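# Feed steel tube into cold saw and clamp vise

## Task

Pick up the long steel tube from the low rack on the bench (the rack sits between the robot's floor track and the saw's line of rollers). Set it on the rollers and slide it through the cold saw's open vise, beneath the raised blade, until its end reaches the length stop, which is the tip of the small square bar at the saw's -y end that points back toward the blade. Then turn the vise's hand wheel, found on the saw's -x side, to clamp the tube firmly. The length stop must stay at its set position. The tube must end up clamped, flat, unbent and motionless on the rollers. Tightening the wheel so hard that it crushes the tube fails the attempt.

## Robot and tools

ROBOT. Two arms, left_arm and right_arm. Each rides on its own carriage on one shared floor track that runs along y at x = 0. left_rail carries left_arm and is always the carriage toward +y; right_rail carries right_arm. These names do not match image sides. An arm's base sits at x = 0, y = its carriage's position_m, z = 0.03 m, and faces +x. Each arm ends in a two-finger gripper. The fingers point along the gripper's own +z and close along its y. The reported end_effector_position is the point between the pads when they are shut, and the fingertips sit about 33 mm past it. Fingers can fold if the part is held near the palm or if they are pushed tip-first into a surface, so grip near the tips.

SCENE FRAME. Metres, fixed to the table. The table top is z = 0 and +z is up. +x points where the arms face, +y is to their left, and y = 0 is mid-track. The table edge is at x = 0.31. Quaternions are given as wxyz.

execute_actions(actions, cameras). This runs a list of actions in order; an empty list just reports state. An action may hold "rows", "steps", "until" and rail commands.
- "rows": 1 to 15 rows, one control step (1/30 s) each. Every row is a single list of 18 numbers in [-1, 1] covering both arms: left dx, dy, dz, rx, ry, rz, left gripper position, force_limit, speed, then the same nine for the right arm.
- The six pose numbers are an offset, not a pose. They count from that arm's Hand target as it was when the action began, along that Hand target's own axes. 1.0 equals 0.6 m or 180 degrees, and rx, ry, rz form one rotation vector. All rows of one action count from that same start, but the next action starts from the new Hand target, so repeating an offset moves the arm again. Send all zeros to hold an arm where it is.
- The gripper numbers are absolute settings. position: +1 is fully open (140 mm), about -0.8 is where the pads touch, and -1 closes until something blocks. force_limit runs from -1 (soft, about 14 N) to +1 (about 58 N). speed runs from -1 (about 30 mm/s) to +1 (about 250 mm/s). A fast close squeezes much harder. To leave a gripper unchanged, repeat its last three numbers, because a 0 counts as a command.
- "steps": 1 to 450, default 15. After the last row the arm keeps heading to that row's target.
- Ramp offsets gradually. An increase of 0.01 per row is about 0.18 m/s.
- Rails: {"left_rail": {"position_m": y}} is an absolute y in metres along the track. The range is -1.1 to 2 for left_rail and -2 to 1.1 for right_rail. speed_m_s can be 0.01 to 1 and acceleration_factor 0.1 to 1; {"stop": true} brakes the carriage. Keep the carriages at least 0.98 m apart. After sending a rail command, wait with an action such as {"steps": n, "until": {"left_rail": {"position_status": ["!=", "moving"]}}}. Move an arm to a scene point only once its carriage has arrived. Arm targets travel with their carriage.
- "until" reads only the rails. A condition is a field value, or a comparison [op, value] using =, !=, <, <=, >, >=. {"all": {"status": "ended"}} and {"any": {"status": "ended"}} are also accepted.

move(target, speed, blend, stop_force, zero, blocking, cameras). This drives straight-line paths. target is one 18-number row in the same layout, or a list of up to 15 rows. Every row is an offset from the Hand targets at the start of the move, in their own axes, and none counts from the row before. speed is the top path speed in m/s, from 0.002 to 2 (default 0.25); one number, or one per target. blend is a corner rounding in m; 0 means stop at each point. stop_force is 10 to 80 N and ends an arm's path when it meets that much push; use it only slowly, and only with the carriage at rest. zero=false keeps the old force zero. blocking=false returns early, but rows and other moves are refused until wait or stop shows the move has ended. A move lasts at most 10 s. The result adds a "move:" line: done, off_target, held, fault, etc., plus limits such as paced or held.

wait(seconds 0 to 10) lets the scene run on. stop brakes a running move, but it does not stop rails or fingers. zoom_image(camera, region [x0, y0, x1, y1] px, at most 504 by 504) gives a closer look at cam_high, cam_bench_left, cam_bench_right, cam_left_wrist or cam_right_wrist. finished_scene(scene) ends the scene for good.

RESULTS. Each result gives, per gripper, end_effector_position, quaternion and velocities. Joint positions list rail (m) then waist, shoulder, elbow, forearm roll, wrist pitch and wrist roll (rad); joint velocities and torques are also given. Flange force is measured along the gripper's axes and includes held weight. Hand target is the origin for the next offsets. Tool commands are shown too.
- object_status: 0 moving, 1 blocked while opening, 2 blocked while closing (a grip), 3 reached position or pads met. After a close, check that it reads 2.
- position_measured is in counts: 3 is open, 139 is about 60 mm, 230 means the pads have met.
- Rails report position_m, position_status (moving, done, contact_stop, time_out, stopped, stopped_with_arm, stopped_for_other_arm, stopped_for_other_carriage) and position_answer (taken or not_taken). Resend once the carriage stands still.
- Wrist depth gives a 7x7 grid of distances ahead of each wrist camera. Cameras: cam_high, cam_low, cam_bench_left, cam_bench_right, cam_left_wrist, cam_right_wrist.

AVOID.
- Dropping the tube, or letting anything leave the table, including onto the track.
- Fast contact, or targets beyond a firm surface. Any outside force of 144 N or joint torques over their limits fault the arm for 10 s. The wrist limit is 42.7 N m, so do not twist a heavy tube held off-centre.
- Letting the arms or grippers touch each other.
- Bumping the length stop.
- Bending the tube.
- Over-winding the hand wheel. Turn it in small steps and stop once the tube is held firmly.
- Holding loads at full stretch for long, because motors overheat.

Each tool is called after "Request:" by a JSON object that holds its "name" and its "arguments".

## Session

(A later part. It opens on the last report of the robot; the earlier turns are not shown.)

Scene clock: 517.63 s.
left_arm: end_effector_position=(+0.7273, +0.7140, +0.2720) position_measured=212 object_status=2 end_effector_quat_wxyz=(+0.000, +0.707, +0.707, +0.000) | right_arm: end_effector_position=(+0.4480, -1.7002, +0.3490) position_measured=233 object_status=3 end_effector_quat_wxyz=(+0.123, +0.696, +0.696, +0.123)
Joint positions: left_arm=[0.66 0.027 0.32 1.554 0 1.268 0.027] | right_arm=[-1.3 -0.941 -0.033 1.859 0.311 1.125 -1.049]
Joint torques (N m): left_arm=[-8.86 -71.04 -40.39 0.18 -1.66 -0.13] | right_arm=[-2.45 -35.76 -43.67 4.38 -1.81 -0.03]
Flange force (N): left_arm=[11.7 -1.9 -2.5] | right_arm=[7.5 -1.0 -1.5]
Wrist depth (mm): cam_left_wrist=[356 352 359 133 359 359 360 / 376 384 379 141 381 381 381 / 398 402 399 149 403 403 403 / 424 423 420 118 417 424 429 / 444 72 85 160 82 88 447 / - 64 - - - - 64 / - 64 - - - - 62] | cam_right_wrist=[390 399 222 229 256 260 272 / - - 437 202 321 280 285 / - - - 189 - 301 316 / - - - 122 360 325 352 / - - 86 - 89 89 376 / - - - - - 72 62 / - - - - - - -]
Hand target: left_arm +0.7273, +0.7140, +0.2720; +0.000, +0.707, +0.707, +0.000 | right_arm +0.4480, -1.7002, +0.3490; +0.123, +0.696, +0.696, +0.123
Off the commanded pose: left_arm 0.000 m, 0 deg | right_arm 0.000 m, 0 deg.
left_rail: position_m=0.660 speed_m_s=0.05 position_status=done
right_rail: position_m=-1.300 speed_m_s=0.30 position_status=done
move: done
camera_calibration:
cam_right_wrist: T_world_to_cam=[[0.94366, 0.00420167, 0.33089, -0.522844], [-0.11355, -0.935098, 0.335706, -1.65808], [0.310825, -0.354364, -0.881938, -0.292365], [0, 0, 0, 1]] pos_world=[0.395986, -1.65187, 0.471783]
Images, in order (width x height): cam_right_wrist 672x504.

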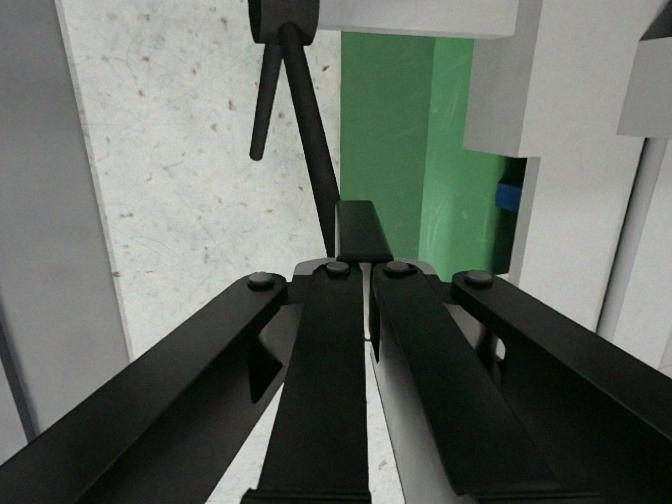

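Request:
{"name": "move", "arguments": {"target": [[0,0,0,0,0,0,-1,-0.9,-1, 0.02,0,0,0,0,0,-1,-0.5,0],[0,0,0,0,0,0,-1,-0.9,-1, 0.02,0.0428,-0.1175,0,0,0,-1,-0.5,0],[0,0,0,0,0,0,-1,-0.9,-1, 0.375,0.0428,-0.1175,0,0,0,-1,-0.5,0],[0,0,0,0,0,0,-1,-0.9,-1, 0.375,0,0,0,0,0,-1,-0.5,0]], "speed": [0.1,0.15,0.2,0.1], "blend": [0.005,0.02,0.02,0], "cameras": ["cam_right_wrist"]}}

Request:
{"name": "move", "arguments": {"target": [0,0,0,0,0,0,-1,-0.9,-1, -0.375,0,0,0,0,0,-1,-0.5,0], "speed": 0.06, "stop_force": 35, "cameras": ["cam_right_wrist"]}}

Scene clock: 527.80 s.
left_arm: end_effector_position=(+0.7273, +0.7140, +0.2720) position_measured=212 object_status=2 end_effector_quat_wxyz=(+0.000, +0.707, +0.707, +0.000) | right_arm: end_effector_position=(+0.4480, -1.4752, +0.3490) position_measured=233 object_status=3 end_effector_quat_wxyz=(+0.123, +0.696, +0.696, +0.123)
Joint positions: left_arm=[0.66 0.027 0.32 1.554 0 1.268 0.027] | right_arm=[-1.3 -0.574 -0.279 2.061 0.213 1.073 -0.649]
Joint torques (N m): left_arm=[-8.89 -70.74 -40.22 0.19 -1.65 -0.14] | right_arm=[-1.07 -12.63 -43.54 4.84 -0.78 -0.04]
Flange force (N): left_arm=[11.9 -1.8 -2.7] | right_arm=[4.2 -1.6 0.6]
Wrist depth (mm): cam_left_wrist=[357 358 359 133 360 360 361 / 375 378 378 141 381 380 381 / 394 399 401 149 401 403 402 / 425 425 419 118 415 424 430 / 446 72 85 161 82 88 445 / - 64 - - - - 64 / - 64 - - - - 62] | cam_right_wrist=[- 385 425 454 340 284 352 / - 420 443 461 327 344 358 / - 433 471 - - 301 321 / - 465 329 115 115 317 328 / - - 86 - 89 89 314 / - - - - - 72 62 / - - - - - - -]
Hand target: left_arm +0.7273, +0.7140, +0.2720; +0.000, +0.707, +0.707, +0.000 | right_arm +0.4480, -1.4752, +0.3490; +0.123, +0.696, +0.696, +0.123
Off the commanded pose: left_arm 0.000 m, 0 deg | right_arm 0.000 m, 0 deg.
left_rail: position_m=0.660 speed_m_s=0.05 position_status=done
right_rail: position_m=-1.300 speed_m_s=0.30 position_status=done
move: done
camera_calibration:
cam_right_wrist: T_world_to_cam=[[0.94366, 0.00420167, 0.33089, -0.523789], [-0.11355, -0.935098, 0.335706, -1.44768], [0.310825, -0.354364, -0.881938, -0.212633], [0, 0, 0, 1]] pos_world=[0.395986, -1.42687, 0.471783]
Images, in order (width x height): cam_right_wrist 672x504.

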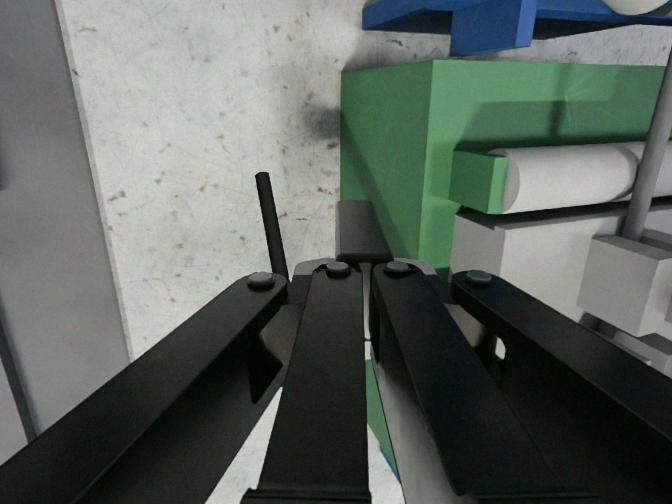

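Scene clock: 532.37 s.
left_arm: end_effector_position=(+0.7273, +0.7140, +0.2720) position_measured=212 object_status=2 end_effector_quat_wxyz=(+0.000, +0.707, +0.707, +0.000) | right_arm: end_effector_position=(+0.4480, -1.7003, +0.3490) position_measured=233 object_status=3 end_effector_quat_wxyz=(+0.123, +0.696, +0.696, +0.123)
Joint positions: left_arm=[0.66 0.027 0.32 1.554 0 1.268 0.027] | right_arm=[-1.3 -0.941 -0.033 1.859 0.311 1.125 -1.049]
Joint torques (N m): left_arm=[-8.73 -71.12 -40.48 0.16 -1.64 -0.14] | right_arm=[-2.54 -35.9 -43.71 4.43 -1.8 -0.04]
Flange force (N): left_arm=[12.1 -2.3 -2.5] | right_arm=[7.7 -0.6 -1.7]
Wrist depth (mm): cam_left_wrist=[358 358 359 133 359 360 362 / 376 378 380 141 379 380 382 / 400 399 400 149 403 403 405 / 423 424 418 118 417 421 429 / 448 72 85 161 82 88 445 / - 64 - - - - 64 / - 64 - - - - 62] | cam_right_wrist=[- - 225 225 258 262 273 / - - - 428 329 280 287 / - - - 195 359 299 317 / 442 - 505 122 102 319 345 / 463 - 86 - 89 89 378 / - - - - - 72 62 / - - - - - - -]
Hand target: left_arm +0.7273, +0.7140, +0.2720; +0.000, +0.707, +0.707, +0.000 | right_arm +0.4480, -1.7003, +0.3490; +0.123, +0.696, +0.696, +0.123
Off the commanded pose: left_arm 0.000 m, 0 deg | right_arm 0.000 m, 0 deg.
left_rail: position_m=0.660 speed_m_s=0.05 position_status=done
right_rail: position_m=-1.300 speed_m_s=0.30 position_status=done
move: done
camera_calibration:
cam_right_wrist: T_world_to_cam=[[0.94366, 0.00420167, 0.33089, -0.522844], [-0.11355, -0.935098, 0.335706, -1.65817], [0.310825, -0.354364, -0.881938, -0.2924], [0, 0, 0, 1]] pos_world=[0.395986, -1.65197, 0.471783]
Images, in order (width x height): cam_right_wrist 672x504.

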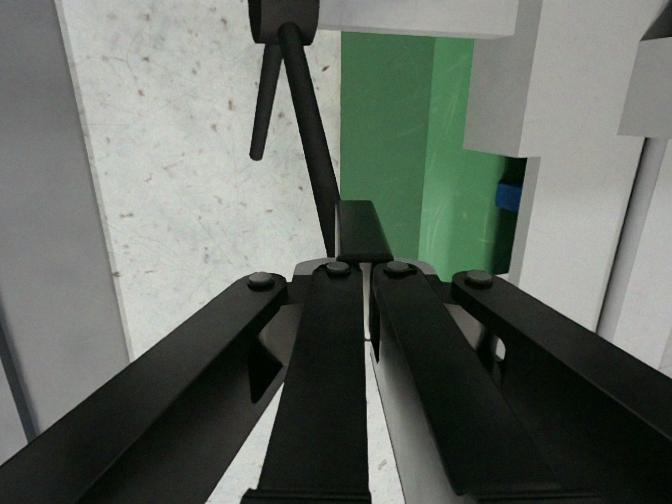

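Request:
{"name": "move", "arguments": {"target": [[0,0,0,0,0,0,-1,-0.9,-1, 0.02,0,0,0,0,0,-1,-0.5,0],[0,0,0,0,0,0,-1,-0.9,-1, 0.02,0.0405,-0.1112,0,0,0,-1,-0.5,0],[0,0,0,0,0,0,-1,-0.9,-1, 0.2,0.0405,-0.1112,0,0,0,-1,-0.5,0]], "speed": [0.1,0.15,0.2], "blend": [0.005,0.02,0], "cameras": ["cam_right_wrist"]}}

Request:
{"name": "zoom_image", "arguments": {"camera": "cam_right_wrist", "region": [400, 0, 672, 330]}}

Scene clock: 539.73 s.
left_arm: end_effector_position=(+0.7273, +0.7140, +0.2720) position_measured=212 object_status=2 end_effector_quat_wxyz=(+0.000, +0.707, +0.707, +0.000) | right_arm: end_effector_position=(+0.4480, -1.5802, +0.4200) position_measured=233 object_status=3 end_effector_quat_wxyz=(+0.123, +0.696, +0.696, +0.123)
Joint positions: left_arm=[0.66 0.027 0.32 1.554 0 1.268 0.027] | right_arm=[-1.3 -0.777 -0.197 1.871 0.258 1.224 -0.835]
Joint torques (N m): left_arm=[-8.73 -70.95 -40.29 0.19 -1.64 -0.12] | right_arm=[-1.3 -21.52 -43.88 5 -0.62 -0.02]
Flange force (N): left_arm=[11.8 -2.1 -2.9] | right_arm=[4.2 -0.5 0.9]
Wrist depth (mm): cam_left_wrist=[358 358 358 133 358 360 361 / 377 376 378 141 378 380 381 / 398 399 400 149 402 401 402 / 420 422 418 118 414 420 428 / 448 72 85 161 82 88 444 / - 64 - - - - 65 / - 64 - - - - 61] | cam_right_wrist=[- - 481 428 330 337 - / - 489 357 494 369 352 341 / - 507 316 339 367 376 396 / - 527 544 115 377 383 377 / - - 86 - 89 78 2401 / - - - - - 72 62 / - - - - - - -]
Hand target: left_arm +0.7273, +0.7140, +0.2720; +0.000, +0.707, +0.707, +0.000 | right_arm +0.4480, -1.5801, +0.4200; +0.123, +0.696, +0.696, +0.123
Off the commanded pose: left_arm 0.000 m, 0 deg | right_arm 0.000 m, 0 deg.
left_rail: position_m=0.660 speed_m_s=0.05 position_status=done
right_rail: position_m=-1.300 speed_m_s=0.30 position_status=done
move: done
camera_calibration:
cam_right_wrist: T_world_to_cam=[[0.943689, 0.00416886, 0.330807, -0.546858], [-0.113553, -0.935094, 0.335716, -1.5697], [0.310735, -0.354375, -0.881965, -0.18719], [0, 0, 0, 1]] pos_world=[0.395986, -1.53187, 0.542783]
Images, in order (width x height): cam_right_wrist 672x504.

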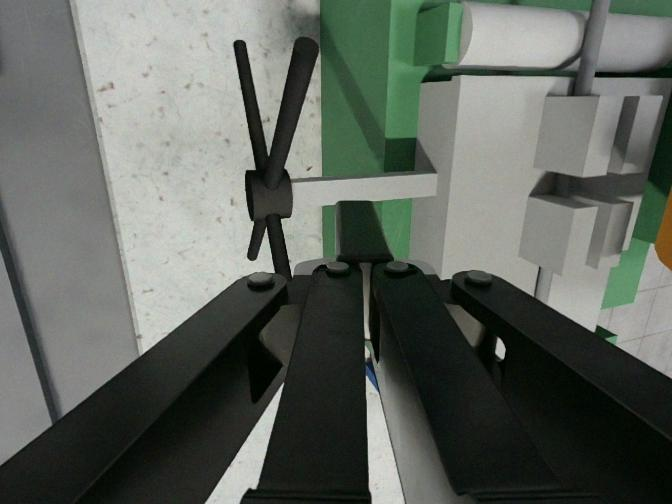

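Scaled by 1.527 from the camera's 672x504 image, which has a finer 960x720 frame.

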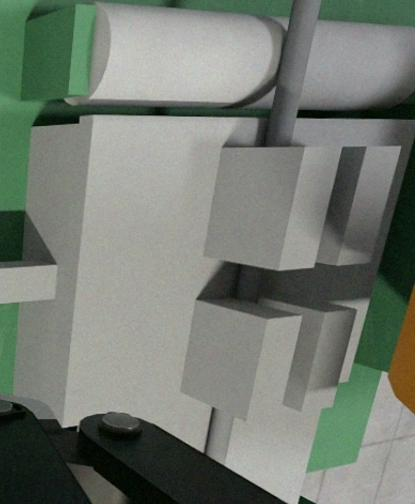

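Request:
{"name": "move", "arguments": {"target": [[0,0,0,0,0,0,-1,-0.9,-1, 0.175,0,0,0,0,0,-1,-0.5,0],[0,0,0,0,0,0,-1,-0.9,-1, 0.175,-0.0405,0.1112,0,0,0,-1,-0.5,0]], "speed": [0.2,0.15], "blend": [0.02,0], "cameras": []}}

Request:
{"name": "move", "arguments": {"target": [0,0,0,0,0,0,-1,-0.9,-1, -0.375,0,0,0,0,0,-1,-0.5,0], "speed": 0.06, "stop_force": 35, "cameras": []}}

Request:
{"name": "move", "arguments": {"target": [[0,0,0,0,0,0,-1,-0.9,-1, 0.02,0,0,0,0,0,-1,-0.5,0],[0,0,0,0,0,0,-1,-0.9,-1, 0.02,0.0428,-0.1175,0,0,0,-1,-0.5,0],[0,0,0,0,0,0,-1,-0.9,-1, 0.375,0.0428,-0.1175,0,0,0,-1,-0.5,0],[0,0,0,0,0,0,-1,-0.9,-1, 0.375,0,0,0,0,0,-1,-0.5,0]], "speed": [0.1,0.15,0.2,0.1], "blend": [0.005,0.02,0.02,0], "cameras": []}}

Request:
{"name": "move", "arguments": {"target": [0,0,0,0,0,0,-1,-0.9,-1, -0.375,0,0,0,0,0,-1,-0.5,0], "speed": 0.06, "stop_force": 35, "cameras": ["cam_right_wrist"]}}

Scene clock: 551.77 s.
left_arm: end_effector_position=(+0.7273, +0.7140, +0.2720) position_measured=212 object_status=2 end_effector_quat_wxyz=(+0.000, +0.707, +0.707, +0.000) | right_arm: end_effector_position=(+0.4480, -1.4752, +0.3491) position_measured=233 object_status=3 end_effector_quat_wxyz=(+0.123, +0.696, +0.696, +0.123)
Joint positions: left_arm=[0.66 0.027 0.32 1.554 0 1.268 0.027] | right_arm=[-1.3 -0.574 -0.279 2.061 0.213 1.073 -0.649]
Joint torques (N m): left_arm=[-8.91 -70.9 -40.34 0.22 -1.61 -0.18] | right_arm=[-1.06 -12.86 -43.08 4.82 -0.74 -0.04]
Flange force (N): left_arm=[12.2 -2.0 -2.5] | right_arm=[3.1 -0.2 1.0]
Wrist depth (mm): cam_left_wrist=[360 358 358 133 359 358 362 / 378 379 379 141 380 382 379 / 399 398 400 149 403 405 402 / 425 423 420 118 417 424 431 / 446 72 85 161 82 88 446 / - 64 - - - - 65 / - 64 - - - - 62] | cam_right_wrist=[- - - - 308 277 367 / - 414 436 - 332 329 366 / - 437 467 495 337 307 323 / - - - 115 115 316 328 / - - 86 - 89 78 324 / - - - - - 72 62 / - - - - - - -]
Hand target: left_arm +0.7273, +0.7140, +0.2720; +0.000, +0.707, +0.707, +0.000 | right_arm +0.4480, -1.4752, +0.3490; +0.123, +0.696, +0.696, +0.123
Off the commanded pose: left_arm 0.000 m, 0 deg | right_arm 0.000 m, 0 deg.
left_rail: position_m=0.660 speed_m_s=0.05 position_status=done
right_rail: position_m=-1.300 speed_m_s=0.30 position_status=done
move: done
No camera images: "cameras" was empty.

Scene clock: 556.33 s.
left_arm: end_effector_position=(+0.7273, +0.7140, +0.2720) position_measured=212 object_status=2 end_effector_quat_wxyz=(+0.000, +0.707, +0.707, +0.000) | right_arm: end_effector_position=(+0.4480, -1.7003, +0.3490) position_measured=233 object_status=3 end_effector_quat_wxyz=(+0.123, +0.696, +0.696, +0.123)
Joint positions: left_arm=[0.66 0.027 0.32 1.554 0 1.268 0.027] | right_arm=[-1.3 -0.941 -0.033 1.859 0.311 1.125 -1.049]
Joint torques (N m): left_arm=[-8.48 -70.71 -40.34 0.17 -1.67 -0.13] | right_arm=[-2.26 -35.68 -43.67 4.43 -1.77 -0.05]
Flange force (N): left_arm=[11.7 -3.0 -3.3] | right_arm=[7.7 -1.4 -1.5]
Wrist depth (mm): cam_left_wrist=[355 358 358 132 361 362 360 / 378 379 378 141 377 381 383 / 401 398 395 149 408 403 405 / 424 425 112 118 417 423 430 / 446 72 85 160 82 88 447 / - 64 - - - - 65 / - 64 - - - - 62] | cam_right_wrist=[- - 406 227 254 263 273 / - 422 429 383 326 279 289 / - 423 - 189 - 300 320 / - 461 462 122 114 324 352 / - - 86 - 89 89 379 / - - - - - 72 62 / - - - - - - -]
Hand target: left_arm +0.7273, +0.7140, +0.2720; +0.000, +0.707, +0.707, +0.000 | right_arm +0.4480, -1.7003, +0.3490; +0.123, +0.696, +0.696, +0.123
Off the commanded pose: left_arm 0.000 m, 0 deg | right_arm 0.000 m, 0 deg.
left_rail: position_m=0.660 speed_m_s=0.05 position_status=done
right_rail: position_m=-1.300 speed_m_s=0.30 position_status=done
move: done
No camera images: "cameras" was empty.

Scene clock: 559.17 s.
left_arm: end_effector_position=(+0.7273, +0.7140, +0.2720) position_measured=212 object_status=2 end_effector_quat_wxyz=(+0.000, +0.707, +0.707, +0.000) | right_arm: end_effector_position=(+0.4480, -1.4752, +0.3490) position_measured=233 object_status=3 end_effector_quat_wxyz=(+0.123, +0.696, +0.696, +0.123)
Joint positions: left_arm=[0.66 0.027 0.32 1.554 0 1.268 0.027] | right_arm=[-1.3 -0.574 -0.279 2.061 0.213 1.073 -0.649]
Joint torques (N m): left_arm=[-8.75 -70.61 -40.31 0.18 -1.69 -0.14] | right_arm=[-0.84 -12.41 -43.33 4.85 -0.69 -0.04]
Flange force (N): left_arm=[11.9 -3.0 -3.3] | right_arm=[3.7 -1.7 0.3]
Wrist depth (mm): cam_left_wrist=[358 358 357 133 359 359 361 / 377 378 378 141 378 381 382 / 401 399 399 150 403 402 403 / 425 423 419 118 420 425 427 / 447 72 85 161 82 87 445 / - 64 - - - - 65 / - 64 - - - - 62] | cam_right_wrist=[- - 440 447 341 284 356 / - - - 462 - - 377 / - - - - - 303 329 / 451 463 336 115 337 319 326 / - - 86 - 89 89 316 / - - - - - 72 62 / - - - - - - -]
Hand target: left_arm +0.7273, +0.7140, +0.2720; +0.000, +0.707, +0.707, +0.000 | right_arm +0.4480, -1.4752, +0.3490; +0.123, +0.696, +0.696, +0.123
Off the commanded pose: left_arm 0.000 m, 0 deg | right_arm 0.000 m, 0 deg.
left_rail: position_m=0.660 speed_m_s=0.05 position_status=done
right_rail: position_m=-1.300 speed_m_s=0.30 position_status=done
move: done
No camera images: "cameras" was empty.

Scene clock: 563.73 s.
left_arm: end_effector_position=(+0.7273, +0.7140, +0.2720) position_measured=212 object_status=2 end_effector_quat_wxyz=(+0.000, +0.707, +0.707, +0.000) | right_arm: end_effector_position=(+0.4480, -1.7002, +0.3490) position_measured=233 object_status=3 end_effector_quat_wxyz=(+0.123, +0.696, +0.696, +0.123)
Joint positions: left_arm=[0.66 0.027 0.32 1.554 0 1.268 0.027] | right_arm=[-1.3 -0.941 -0.033 1.859 0.311 1.125 -1.049]
Joint torques (N m): left_arm=[-8.61 -70.75 -40.43 0.29 -1.72 -0.13] | right_arm=[-2.26 -35.53 -43.6 4.44 -1.81 -0.05]
Flange force (N): left_arm=[11.8 -2.9 -3.1] | right_arm=[8.3 -1.3 -2.4]
Wrist depth (mm): cam_left_wrist=[356 358 356 133 359 360 361 / 378 378 379 141 381 381 381 / 398 401 394 149 401 403 403 / 427 424 418 118 419 424 430 / 444 72 85 160 82 88 447 / - 64 - - - - 65 / - 64 - - - - 62] | cam_right_wrist=[- - 402 227 252 263 272 / - 427 - 206 - 278 289 / - 453 - 191 - 305 317 / - 439 - 122 100 325 353 / - - 86 - 89 89 385 / - - - - - 72 62 / - - - - - - -]
Hand target: left_arm +0.7273, +0.7140, +0.2720; +0.000, +0.707, +0.707, +0.000 | right_arm +0.4480, -1.7002, +0.3490; +0.123, +0.696, +0.696, +0.123
Off the commanded pose: left_arm 0.000 m, 0 deg | right_arm 0.000 m, 0 deg.
left_rail: position_m=0.660 speed_m_s=0.05 position_status=done
right_rail: position_m=-1.300 speed_m_s=0.30 position_status=done
move: done
camera_calibration:
cam_right_wrist: T_world_to_cam=[[0.94366, 0.00420167, 0.33089, -0.522844], [-0.11355, -0.935098, 0.335706, -1.65808], [0.310825, -0.354364, -0.881938, -0.292365], [0, 0, 0, 1]] pos_world=[0.395986, -1.65187, 0.471783]
Images, in order (width x height): cam_right_wrist 672x504.

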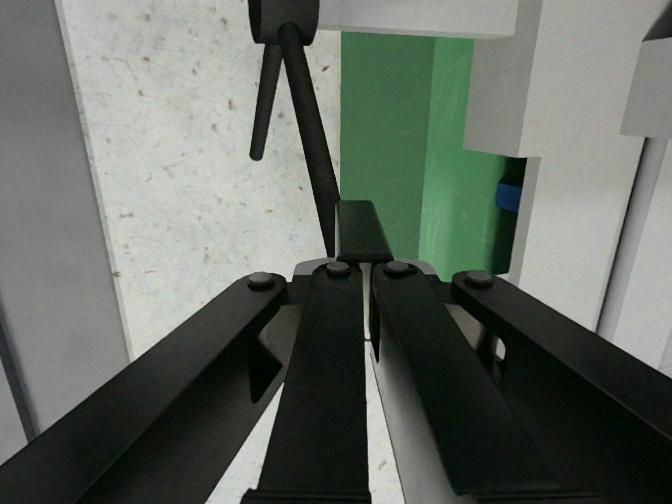

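Request:
{"name": "move", "arguments": {"target": [[0,0,0,0,0,0,-1,-0.9,-1, 0.02,0,0,0,0,0,-1,-0.5,0],[0,0,0,0,0,0,-1,-0.9,-1, 0.02,0.0428,-0.1175,0,0,0,-1,-0.5,0],[0,0,0,0,0,0,-1,-0.9,-1, 0.375,0.0428,-0.1175,0,0,0,-1,-0.5,0],[0,0,0,0,0,0,-1,-0.9,-1, 0.375,0,0,0,0,0,-1,-0.5,0]], "speed": [0.1,0.15,0.2,0.1], "blend": [0.005,0.02,0.02,0], "cameras": []}}

Request:
{"name": "move", "arguments": {"target": [0,0,0,0,0,0,-1,-0.9,-1, -0.375,0,0,0,0,0,-1,-0.5,0], "speed": 0.06, "stop_force": 35, "cameras": []}}

Request:
{"name": "move", "arguments": {"target": [[0,0,0,0,0,0,-1,-0.9,-1, 0.02,0,0,0,0,0,-1,-0.5,0],[0,0,0,0,0,0,-1,-0.9,-1, 0.02,0.0405,-0.1112,0,0,0,-1,-0.5,0],[0,0,0,0,0,0,-1,-0.9,-1, 0.2,0.0405,-0.1112,0,0,0,-1,-0.5,0]], "speed": [0.1,0.15,0.2], "blend": [0.005,0.02,0], "cameras": ["cam_right_wrist"]}}

Request:
{"name": "zoom_image", "arguments": {"camera": "cam_right_wrist", "region": [400, 0, 672, 330]}}

Scene clock: 574.20 s.
left_arm: end_effector_position=(+0.7273, +0.7140, +0.2720) position_measured=212 object_status=2 end_effector_quat_wxyz=(+0.000, +0.707, +0.707, +0.000) | right_arm: end_effector_position=(+0.4480, -1.4752, +0.3490) position_measured=233 object_status=3 end_effector_quat_wxyz=(+0.123, +0.696, +0.696, +0.123)
Joint positions: left_arm=[0.66 0.027 0.32 1.554 0 1.268 0.027] | right_arm=[-1.3 -0.574 -0.279 2.061 0.213 1.073 -0.649]
Joint torques (N m): left_arm=[-8.65 -71.02 -40.45 0.29 -1.74 -0.15] | right_arm=[-1.17 -12.58 -43.43 4.81 -0.72 -0.03]
Flange force (N): left_arm=[12.1 -2.6 -3.0] | right_arm=[4.1 -1.0 0.6]
Wrist depth (mm): cam_left_wrist=[356 358 359 133 360 359 362 / 378 378 379 141 376 378 379 / 400 399 401 149 403 404 403 / 429 423 420 118 416 424 428 / 448 72 85 161 82 88 445 / - 64 - - - - 65 / - 64 - - - - 62] | cam_right_wrist=[- - - - 311 311 366 / - 426 - - - 345 368 / - - - 484 - 300 322 / - 487 - 122 330 319 325 / - - 86 - 89 89 316 / - - - - - 72 62 / - - - - - - -]
Hand target: left_arm +0.7273, +0.7140, +0.2720; +0.000, +0.707, +0.707, +0.000 | right_arm +0.4480, -1.4752, +0.3490; +0.123, +0.696, +0.696, +0.123
Off the commanded pose: left_arm 0.000 m, 0 deg | right_arm 0.000 m, 0 deg.
left_rail: position_m=0.660 speed_m_s=0.05 position_status=done
right_rail: position_m=-1.300 speed_m_s=0.30 position_status=done
move: done
No camera images: "cameras" was empty.

Scene clock: 577.47 s.
left_arm: end_effector_position=(+0.7273, +0.7140, +0.2720) position_measured=212 object_status=2 end_effector_quat_wxyz=(+0.000, +0.707, +0.707, +0.000) | right_arm: end_effector_position=(+0.4480, -1.5938, +0.3490) position_measured=233 object_status=3 end_effector_quat_wxyz=(+0.123, +0.696, +0.696, +0.123)
Joint positions: left_arm=[0.66 0.027 0.32 1.554 0 1.268 0.027] | right_arm=[-1.3 -0.799 -0.161 1.972 0.279 1.098 -0.897]
Joint torques (N m): left_arm=[-8.63 -70.66 -40.53 0.26 -1.84 -0.15] | right_arm=[-11.27 -18.93 -46.44 -0.21 -6.05 0]
Flange force (N): left_arm=[11.9 -3.1 -3.1] | right_arm=[25.7 1.8 -4.7]
Wrist depth (mm): cam_left_wrist=[356 357 359 133 359 359 360 / 377 379 377 141 380 381 376 / 401 398 400 149 401 401 411 / 423 423 419 118 418 423 428 / 445 72 85 161 82 88 446 / - 64 - - - - 65 / - 64 - - - - 61] | cam_right_wrist=[375 - - 431 - 266 278 / - - - 441 316 280 288 / - 422 253 267 301 297 308 / - 467 495 122 350 316 315 / - - 86 78 89 89 371 / - - - - - 72 62 / - - - - - - -]
Hand target: left_arm +0.7273, +0.7140, +0.2720; +0.000, +0.707, +0.707, +0.000 | right_arm +0.4480, -1.5938, +0.3490; +0.123, +0.696, +0.696, +0.123 (not the last commanded pose)
Off the commanded pose: left_arm 0.000 m, 0 deg | right_arm 0.106 m, 0 deg.
left_rail: position_m=0.660 speed_m_s=0.05 position_status=done
right_rail: position_m=-1.300 speed_m_s=0.30 position_status=done
move: contact (right_arm)
No camera images: "cameras" was empty.

Scene clock: 579.07 s.
left_arm: end_effector_position=(+0.7273, +0.7140, +0.2720) position_measured=212 object_status=2 end_effector_quat_wxyz=(+0.000, +0.707, +0.707, +0.000) | right_arm: end_effector_position=(+0.4480, -1.4737, +0.4200) position_measured=233 object_status=3 end_effector_quat_wxyz=(+0.123, +0.696, +0.696, +0.123)
Joint positions: left_arm=[0.66 0.027 0.32 1.554 0 1.268 0.027] | right_arm=[-1.3 -0.571 -0.298 1.945 0.199 1.204 -0.615]
Joint torques (N m): left_arm=[-8.71 -70.62 -40.42 0.26 -1.84 -0.11] | right_arm=[-1.43 -11.09 -44.16 4.97 -0.78 -0.04]
Flange force (N): left_arm=[12.0 -2.9 -3.3] | right_arm=[4.4 -0.8 1.0]
Wrist depth (mm): cam_left_wrist=[357 355 358 133 359 361 362 / 377 381 378 141 381 379 381 / 399 400 401 150 400 392 403 / 422 426 420 118 415 429 428 / 447 72 85 161 82 88 449 / - 64 - - - - 65 / - 64 - - - - 61] | cam_right_wrist=[- - - - 339 347 358 / - - 489 506 - - 479 / 503 484 - - 368 379 428 / - 548 - 115 377 386 376 / - - 86 - 89 89 313 / - - - - - 72 62 / - - - - - - -]
Hand target: left_arm +0.7273, +0.7140, +0.2720; +0.000, +0.707, +0.707, +0.000 | right_arm +0.4480, -1.4737, +0.4200; +0.123, +0.696, +0.696, +0.123
Off the commanded pose: left_arm 0.000 m, 0 deg | right_arm 0.000 m, 0 deg.
left_rail: position_m=0.660 speed_m_s=0.05 position_status=done
right_rail: position_m=-1.300 speed_m_s=0.30 position_status=done
move: done
camera_calibration:
cam_right_wrist: T_world_to_cam=[[0.943708, 0.00404811, 0.330755, -0.54742], [-0.113644, -0.935091, 0.335693, -1.47003], [0.310645, -0.354385, -0.881993, -0.1495], [0, 0, 0, 1]] pos_world=[0.395986, -1.42537, 0.542683]
Images, in order (width x height): cam_right_wrist 672x504.

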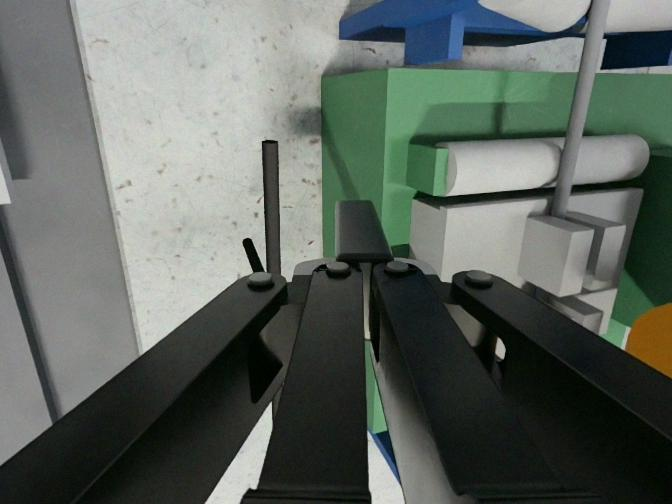

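Scaled by 1.527 from the camera's 672x504 image, which has a finer 960x720 frame.

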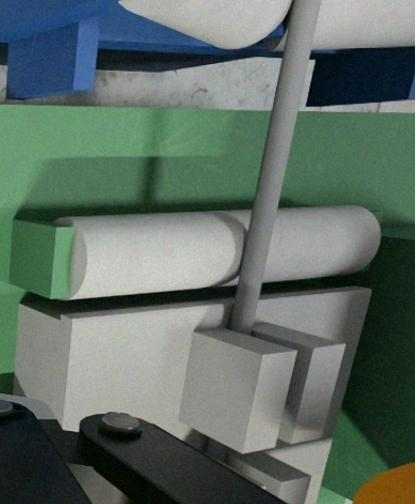

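Request:
{"name": "move", "arguments": {"target": [[0,0,0,0,0,0,-1,-0.9,-1, -0.14,0,0,0,0,0,-1,-0.5,0],[0,0,0,0,0,0,-1,-0.9,-1, -0.14,-0.0405,0.1112,0,0,0,-1,-0.5,0]], "speed": [0.2,0.1], "blend": [0.01,0], "cameras": []}}

Request:
{"name": "move", "arguments": {"target": [0,0,0,0,0,0,-1,-0.9,-1, -0.22,0,0,0,0,0,-1,-0.5,0], "speed": 0.025, "stop_force": 55, "cameras": ["cam_right_wrist"]}}

Scene clock: 590.70 s.
left_arm: end_effector_position=(+0.7273, +0.7140, +0.2720) position_measured=212 object_status=2 end_effector_quat_wxyz=(+0.000, +0.707, +0.707, +0.000) | right_arm: end_effector_position=(+0.4480, -1.5577, +0.3490) position_measured=233 object_status=3 end_effector_quat_wxyz=(+0.123, +0.696, +0.696, +0.123)
Joint positions: left_arm=[0.66 0.027 0.32 1.554 0 1.268 0.027] | right_arm=[-1.3 -0.739 -0.2 2.003 0.263 1.09 -0.831]
Joint torques (N m): left_arm=[-8.28 -70.56 -40.61 0.22 -1.87 -0.14] | right_arm=[-0.94 -20.34 -43.01 4.88 -0.67 -0.01]
Flange force (N): left_arm=[11.2 -3.4 -3.0] | right_arm=[2.9 -0.6 0.6]
Wrist depth (mm): cam_left_wrist=[350 358 359 133 358 361 358 / 377 379 376 141 380 383 381 / 398 399 397 149 402 403 403 / 422 423 420 118 417 423 431 / 446 72 85 160 82 88 446 / - 64 - - - - 64 / - 64 - - - - 61] | cam_right_wrist=[- 401 411 385 322 266 284 / - 410 431 428 325 281 297 / - 421 466 - - 299 303 / - 457 267 122 300 315 323 / - - 86 - 89 89 316 / - - - - - 72 62 / - - - - - - -]
Hand target: left_arm +0.7273, +0.7140, +0.2720; +0.000, +0.707, +0.707, +0.000 | right_arm +0.4480, -1.5577, +0.3490; +0.123, +0.696, +0.696, +0.123
Off the commanded pose: left_arm 0.000 m, 0 deg | right_arm 0.000 m, 0 deg.
left_rail: position_m=0.660 speed_m_s=0.05 position_status=done
right_rail: position_m=-1.300 speed_m_s=0.30 position_status=done
move: done
No camera images: "cameras" was empty.

Scene clock: 593.70 s.
left_arm: end_effector_position=(+0.7273, +0.7140, +0.2720) position_measured=212 object_status=2 end_effector_quat_wxyz=(+0.000, +0.707, +0.707, +0.000) | right_arm: end_effector_position=(+0.4480, -1.6178, +0.3490) position_measured=233 object_status=3 end_effector_quat_wxyz=(+0.123, +0.696, +0.696, +0.123)
Joint positions: left_arm=[0.66 0.027 0.32 1.554 0 1.268 0.027] | right_arm=[-1.3 -0.835 -0.133 1.949 0.288 1.104 -0.937]
Joint torques (N m): left_arm=[-8.39 -70.88 -40.31 0.31 -1.92 -0.16] | right_arm=[-22.02 -18.49 -60.28 -4.03 -16.42 -0.22]
Flange force (N): left_arm=[11.6 -2.4 -3.6] | right_arm=[54.9 -5.9 -6.5]
Wrist depth (mm): cam_left_wrist=[356 356 358 131 359 362 362 / 377 378 376 141 379 381 381 / 400 398 403 150 402 408 403 / 422 424 421 118 415 423 431 / 446 72 85 160 82 88 446 / - 64 - - - - 65 / - 64 - - - - 61] | cam_right_wrist=[- 392 408 387 305 265 276 / - - 241 - 320 280 290 / 433 - - 239 288 295 306 / - 465 484 114 349 314 333 / 464 - 86 78 89 89 372 / - - - - - 72 62 / - - - - - - -]
Hand target: left_arm +0.7273, +0.7140, +0.2720; +0.000, +0.707, +0.707, +0.000 | right_arm +0.4480, -1.6177, +0.3490; +0.123, +0.696, +0.696, +0.123 (not the last commanded pose)
Off the commanded pose: left_arm 0.000 m, 0 deg | right_arm 0.072 m, 0 deg.
left_rail: position_m=0.660 speed_m_s=0.05 position_status=done
right_rail: position_m=-1.300 speed_m_s=0.30 position_status=done
move: contact (right_arm)
camera_calibration:
cam_right_wrist: T_world_to_cam=[[0.943679, 0.00408093, 0.330838, -0.523362], [-0.113641, -0.935095, 0.335683, -1.58098], [0.310734, -0.354374, -0.881966, -0.263131], [0, 0, 0, 1]] pos_world=[0.395986, -1.56947, 0.471783]
Images, in order (width x height): cam_right_wrist 672x504.

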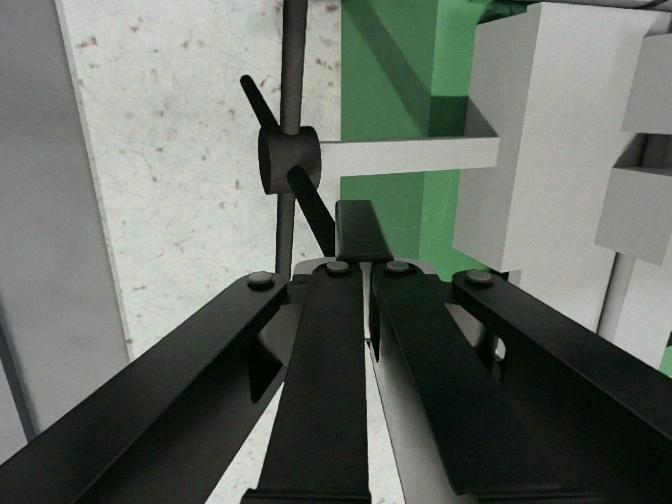

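Request:
{"name": "move", "arguments": {"target": [[0,0,0,0,0,0,-1,-0.9,-1, 0.03,0,0,0,0,0,-1,-0.5,0],[0,0,0,0,0,0,-1,-0.9,-1, 0.03,0.06,-0.165,0,0,0,-1,-0.5,0]], "speed": [0.1,0.15], "blend": [0,0], "cameras": ["cam_right_wrist"]}}

Request:
{"name": "zoom_image", "arguments": {"camera": "cam_right_wrist", "region": [400, 0, 672, 330]}}

Request:
{"name": "execute_actions", "arguments": {"actions": [{"rows":[[0,0,0,0,0,0,-0.3,-0.9,-1, 0,0,0,0,0,0,-1,-0.5,0]],"steps":75}], "cameras": ["cam_left_wrist","cam_bench_right"]}}

Request:
{"name": "zoom_image", "arguments": {"camera": "cam_bench_right", "region": [250, 235, 350, 285]}}

Scene clock: 603.87 s.
left_arm: end_effector_position=(+0.7273, +0.7140, +0.2720) position_measured=212 object_status=2 end_effector_quat_wxyz=(+0.000, +0.707, +0.707, +0.000) | right_arm: end_effector_position=(+0.4479, -1.5997, +0.4544) position_measured=233 object_status=3 end_effector_quat_wxyz=(+0.123, +0.696, +0.696, +0.123)
Joint positions: left_arm=[0.66 0.027 0.32 1.554 0 1.268 0.027] | right_arm=[-1.3 -0.808 -0.18 1.796 0.26 1.288 -0.851]
Joint torques (N m): left_arm=[-8.4 -70.42 -40.53 0.26 -1.86 -0.17] | right_arm=[-1.37 -23.81 -43.94 5.03 -0.7 -0.01]
Flange force (N): left_arm=[11.5 -3.4 -3.2] | right_arm=[3.5 0.2 1.5]
Wrist depth (mm): cam_left_wrist=[358 357 358 132 359 360 360 / 378 376 378 141 378 378 381 / 399 401 403 149 401 403 403 / 426 424 419 118 415 422 429 / - 72 85 160 82 88 446 / - 64 - - - - 65 / - 64 - - - - 61] | cam_right_wrist=[- - - - - 375 407 / - - 603 535 378 377 368 / - - 346 438 402 410 268 / - 571 - 122 416 442 482 / - - 86 - 89 89 546 / - - - - - 72 62 / - - - - - - -]
Hand target: left_arm +0.7273, +0.7140, +0.2720; +0.000, +0.707, +0.707, +0.000 | right_arm +0.4480, -1.5998, +0.4543; +0.123, +0.696, +0.696, +0.123
Off the commanded pose: left_arm 0.000 m, 0 deg | right_arm 0.000 m, 0 deg.
left_rail: position_m=0.660 speed_m_s=0.05 position_status=done
right_rail: position_m=-1.300 speed_m_s=0.30 position_status=done
move: done
camera_calibration:
cam_right_wrist: T_world_to_cam=[[0.943643, 0.00415616, 0.330939, -0.55814], [-0.113647, -0.935054, 0.335796, -1.59944], [0.310842, -0.354482, -0.881884, -0.163983], [0, 0, 0, 1]] pos_world=[0.395886, -1.55137, 0.577183]
Images, in order (width x height): cam_right_wrist 672x504.

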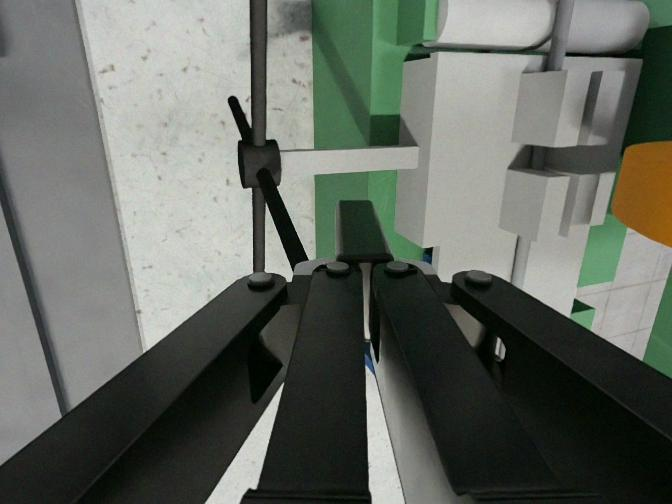

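Scaled by 1.527 from the camera's 672x504 image, which has a finer 960x720 frame.

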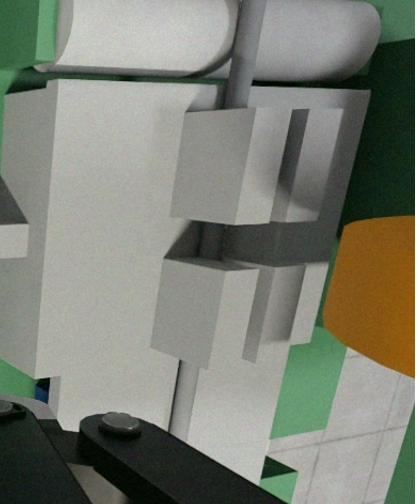

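Scene clock: 606.57 s.
left_arm: end_effector_position=(+0.7273, +0.7140, +0.2720) position_measured=167 object_status=3 end_effector_quat_wxyz=(+0.000, +0.707, +0.707, +0.000) | right_arm: end_effector_position=(+0.4480, -1.5998, +0.4543) position_measured=233 object_status=3 end_effector_quat_wxyz=(+0.123, +0.696, +0.696, +0.123)
Joint positions: left_arm=[0.66 0.027 0.32 1.554 0 1.268 0.027] | right_arm=[-1.3 -0.808 -0.18 1.796 0.26 1.288 -0.851]
Joint torques (N m): left_arm=[0.52 -74.96 -40.92 4.5 -0.29 0.05] | right_arm=[-0.97 -23.17 -44.02 5.03 -0.61 0]
Flange force (N): left_arm=[-0.6 2.3 2.2] | right_arm=[3.4 -1.2 1.6]
Wrist depth (mm): cam_left_wrist=[356 358 358 131 359 358 358 / 379 378 377 374 381 379 383 / 401 399 401 148 401 403 403 / 423 422 107 156 126 423 429 / - 77 82 445 - 88 85 / - 69 - 393 - - 75 / - - - 297 - - -] | cam_right_wrist=[- 478 483 447 355 375 413 / - 506 525 491 376 376 376 / - 545 359 365 395 410 267 / 563 569 588 122 410 443 599 / 541 - 86 - 89 89 2376 / - - - - - 72 62 / - - - - - - -]
Hand target: left_arm +0.7273, +0.7140, +0.2720; +0.000, +0.707, +0.707, +0.000 | right_arm +0.4480, -1.5998, +0.4543; +0.123, +0.696, +0.696, +0.123
Off the commanded pose: left_arm 0.000 m, 0 deg | right_arm 0.000 m, 0 deg.
left_rail: position_m=0.660 speed_m_s=0.05 position_status=done
right_rail: position_m=-1.300 speed_m_s=0.30 position_status=done
camera_calibration:
cam_left_wrist: T_world_to_cam=[[0.99986, 0.0167597, 0.000226075, -0.731838], [0.0156423, -0.937873, 0.346625, 0.568429], [0.00602137, -0.346573, -0.938004, 0.640166], [0, 0, 0, 1]] pos_world=[0.718989, 0.767244, 0.403611]
Images, in order (width x height): cam_bench_right 672x504, cam_left_wrist 672x504.

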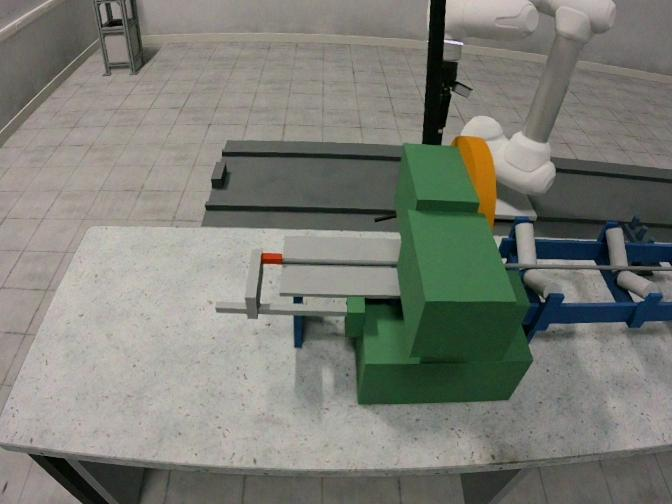

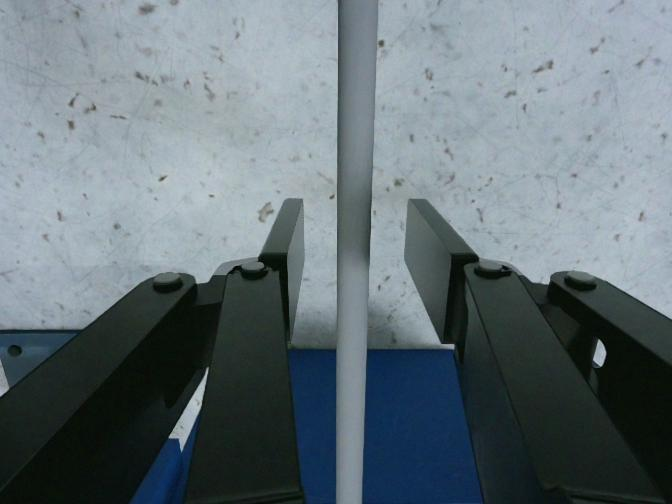

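Scaled by 5.040 from the camera's 672x504 image, which has a finer 960x720 frame.

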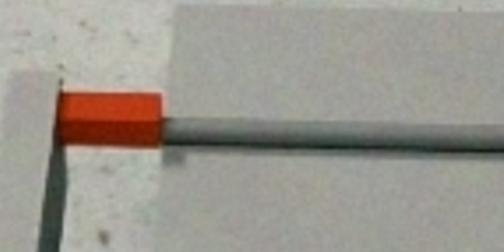

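Request:
{"name": "move", "arguments": {"target": [0,0,-0.3,0,0,0,-0.3,-0.9,-1,0,0,0,0,0,0,-1,-0.5,0], "speed": 0.15}}

Scene clock: 623.90 s.
left_arm: end_effector_position=(+0.7273, +0.7140, +0.4520) position_measured=167 object_status=3 end_effector_quat_wxyz=(+0.000, +0.707, +0.707, +0.000) | right_arm: end_effector_position=(+0.4480, -1.5998, +0.4543) position_measured=233 object_status=3 end_effector_quat_wxyz=(+0.123, +0.696, +0.696, +0.123)
Joint positions: left_arm=[0.66 0.027 0.277 1.284 0 1.581 0.027] | right_arm=[-1.3 -0.808 -0.18 1.796 0.26 1.288 -0.851]
Joint torques (N m): left_arm=[0.83 -72.58 -43.04 4.71 -0.36 -0.02] | right_arm=[-1.06 -23.34 -44.03 5.03 -0.6 -0.02]
Flange force (N): left_arm=[-1.4 2.7 2.0] | right_arm=[3.8 -0.9 1.2]
Wrist depth (mm): cam_left_wrist=[513 514 512 510 517 517 519 / 526 541 546 549 546 550 545 / 590 576 576 566 578 579 590 / 612 607 107 596 126 604 627 / - 77 82 467 - 88 84 / - 69 - 401 - - 75 / - - - 754 - - -] | cam_right_wrist=[474 464 - 506 357 369 406 / - 492 - 553 376 377 374 / - - 342 377 398 405 271 / - - - 122 417 455 491 / - - 86 - 89 89 2257 / - - - - - 72 62 / - - - - - - -]
Hand target: left_arm +0.7273, +0.7139, +0.4520; +0.000, +0.707, +0.707, +0.000 | right_arm +0.4480, -1.5998, +0.4543; +0.123, +0.696, +0.696, +0.123
Off the commanded pose: left_arm 0.000 m, 0 deg | right_arm 0.000 m, 0 deg.
left_rail: position_m=0.660 speed_m_s=0.05 position_status=done
right_rail: position_m=-1.300 speed_m_s=0.30 position_status=done
move: done
camera_calibration:
cam_left_wrist: T_world_to_cam=[[0.99986, 0.0167598, 0.000227984, -0.73188], [0.0156423, -0.937906, 0.346537, 0.506112], [0.00602174, -0.346485, -0.938036, 0.808958], [0, 0, 0, 1]] pos_world=[0.718989, 0.767244, 0.583612]
cam_right_wrist: T_world_to_cam=[[0.943689, 0.00416886, 0.330807, -0.558029], [-0.113553, -0.935094, 0.335716, -1.59956], [0.310735, -0.354375, -0.881965, -0.163853], [0, 0, 0, 1]] pos_world=[0.395886, -1.55147, 0.577083]

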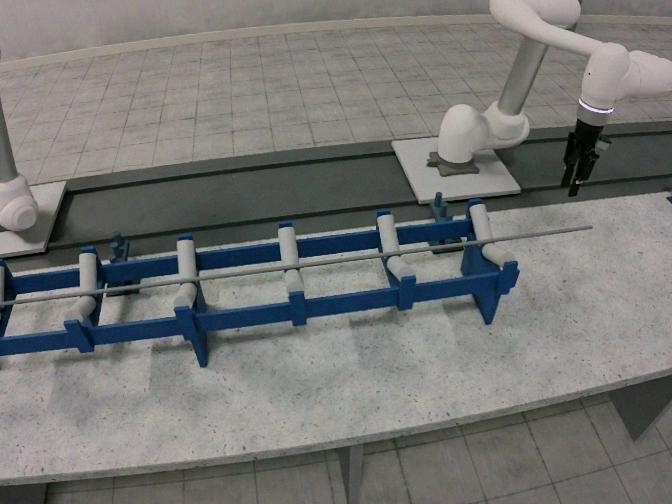

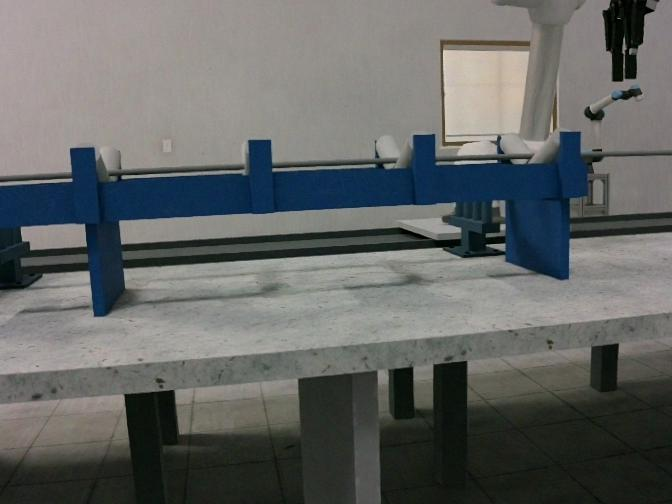

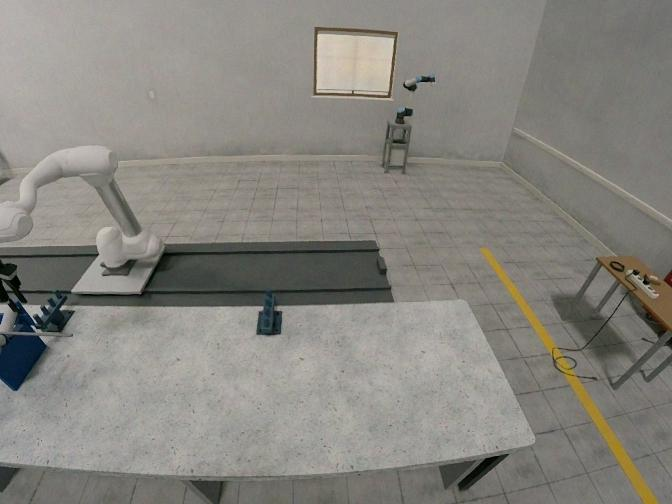

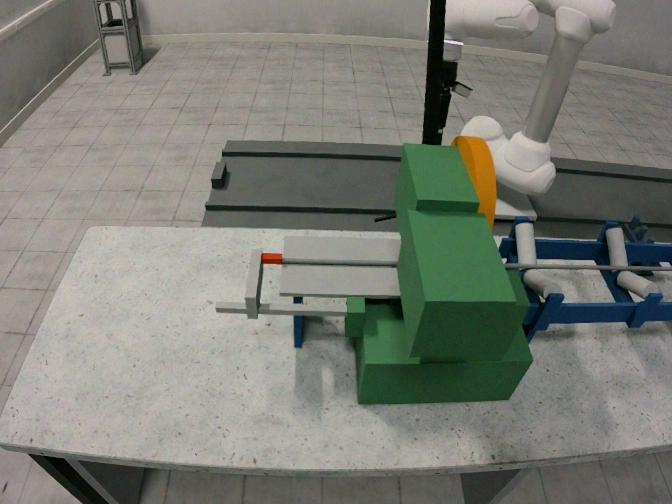

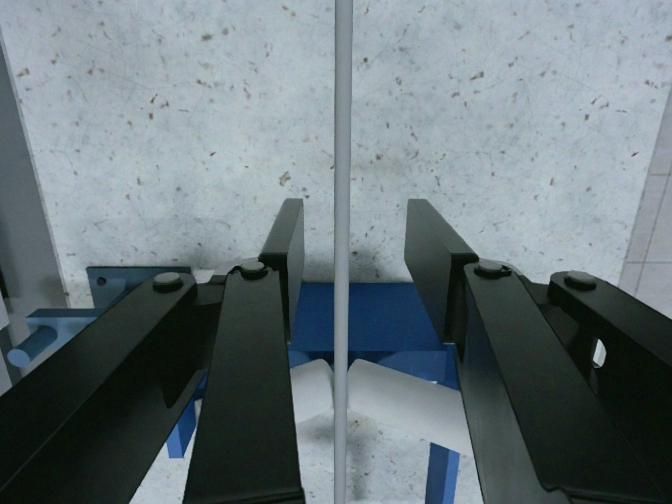

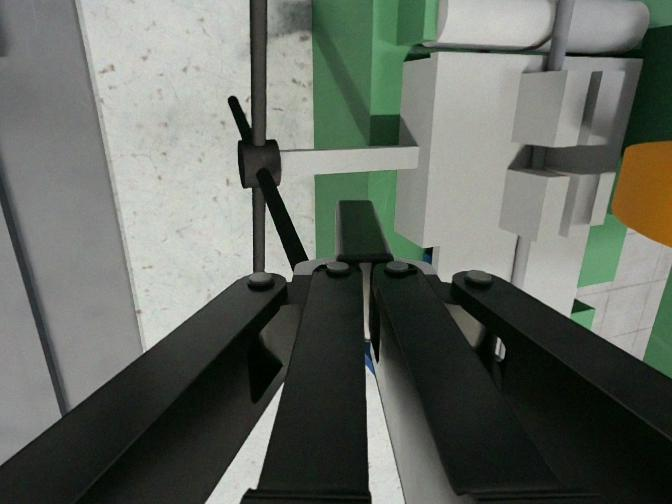

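Request:
{"name": "zoom_image", "arguments": {"camera": "cam_bench_right", "region": [250, 235, 350, 285]}}

Request:
{"name": "finished_scene", "arguments": {"scene": 1}}

Scaled by 5.040 from the camera's 672x504 image, which has a finer 960x720 frame.

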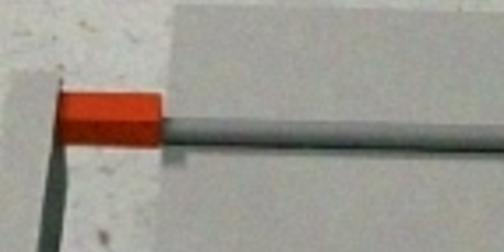

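The scene is finished: the task was done.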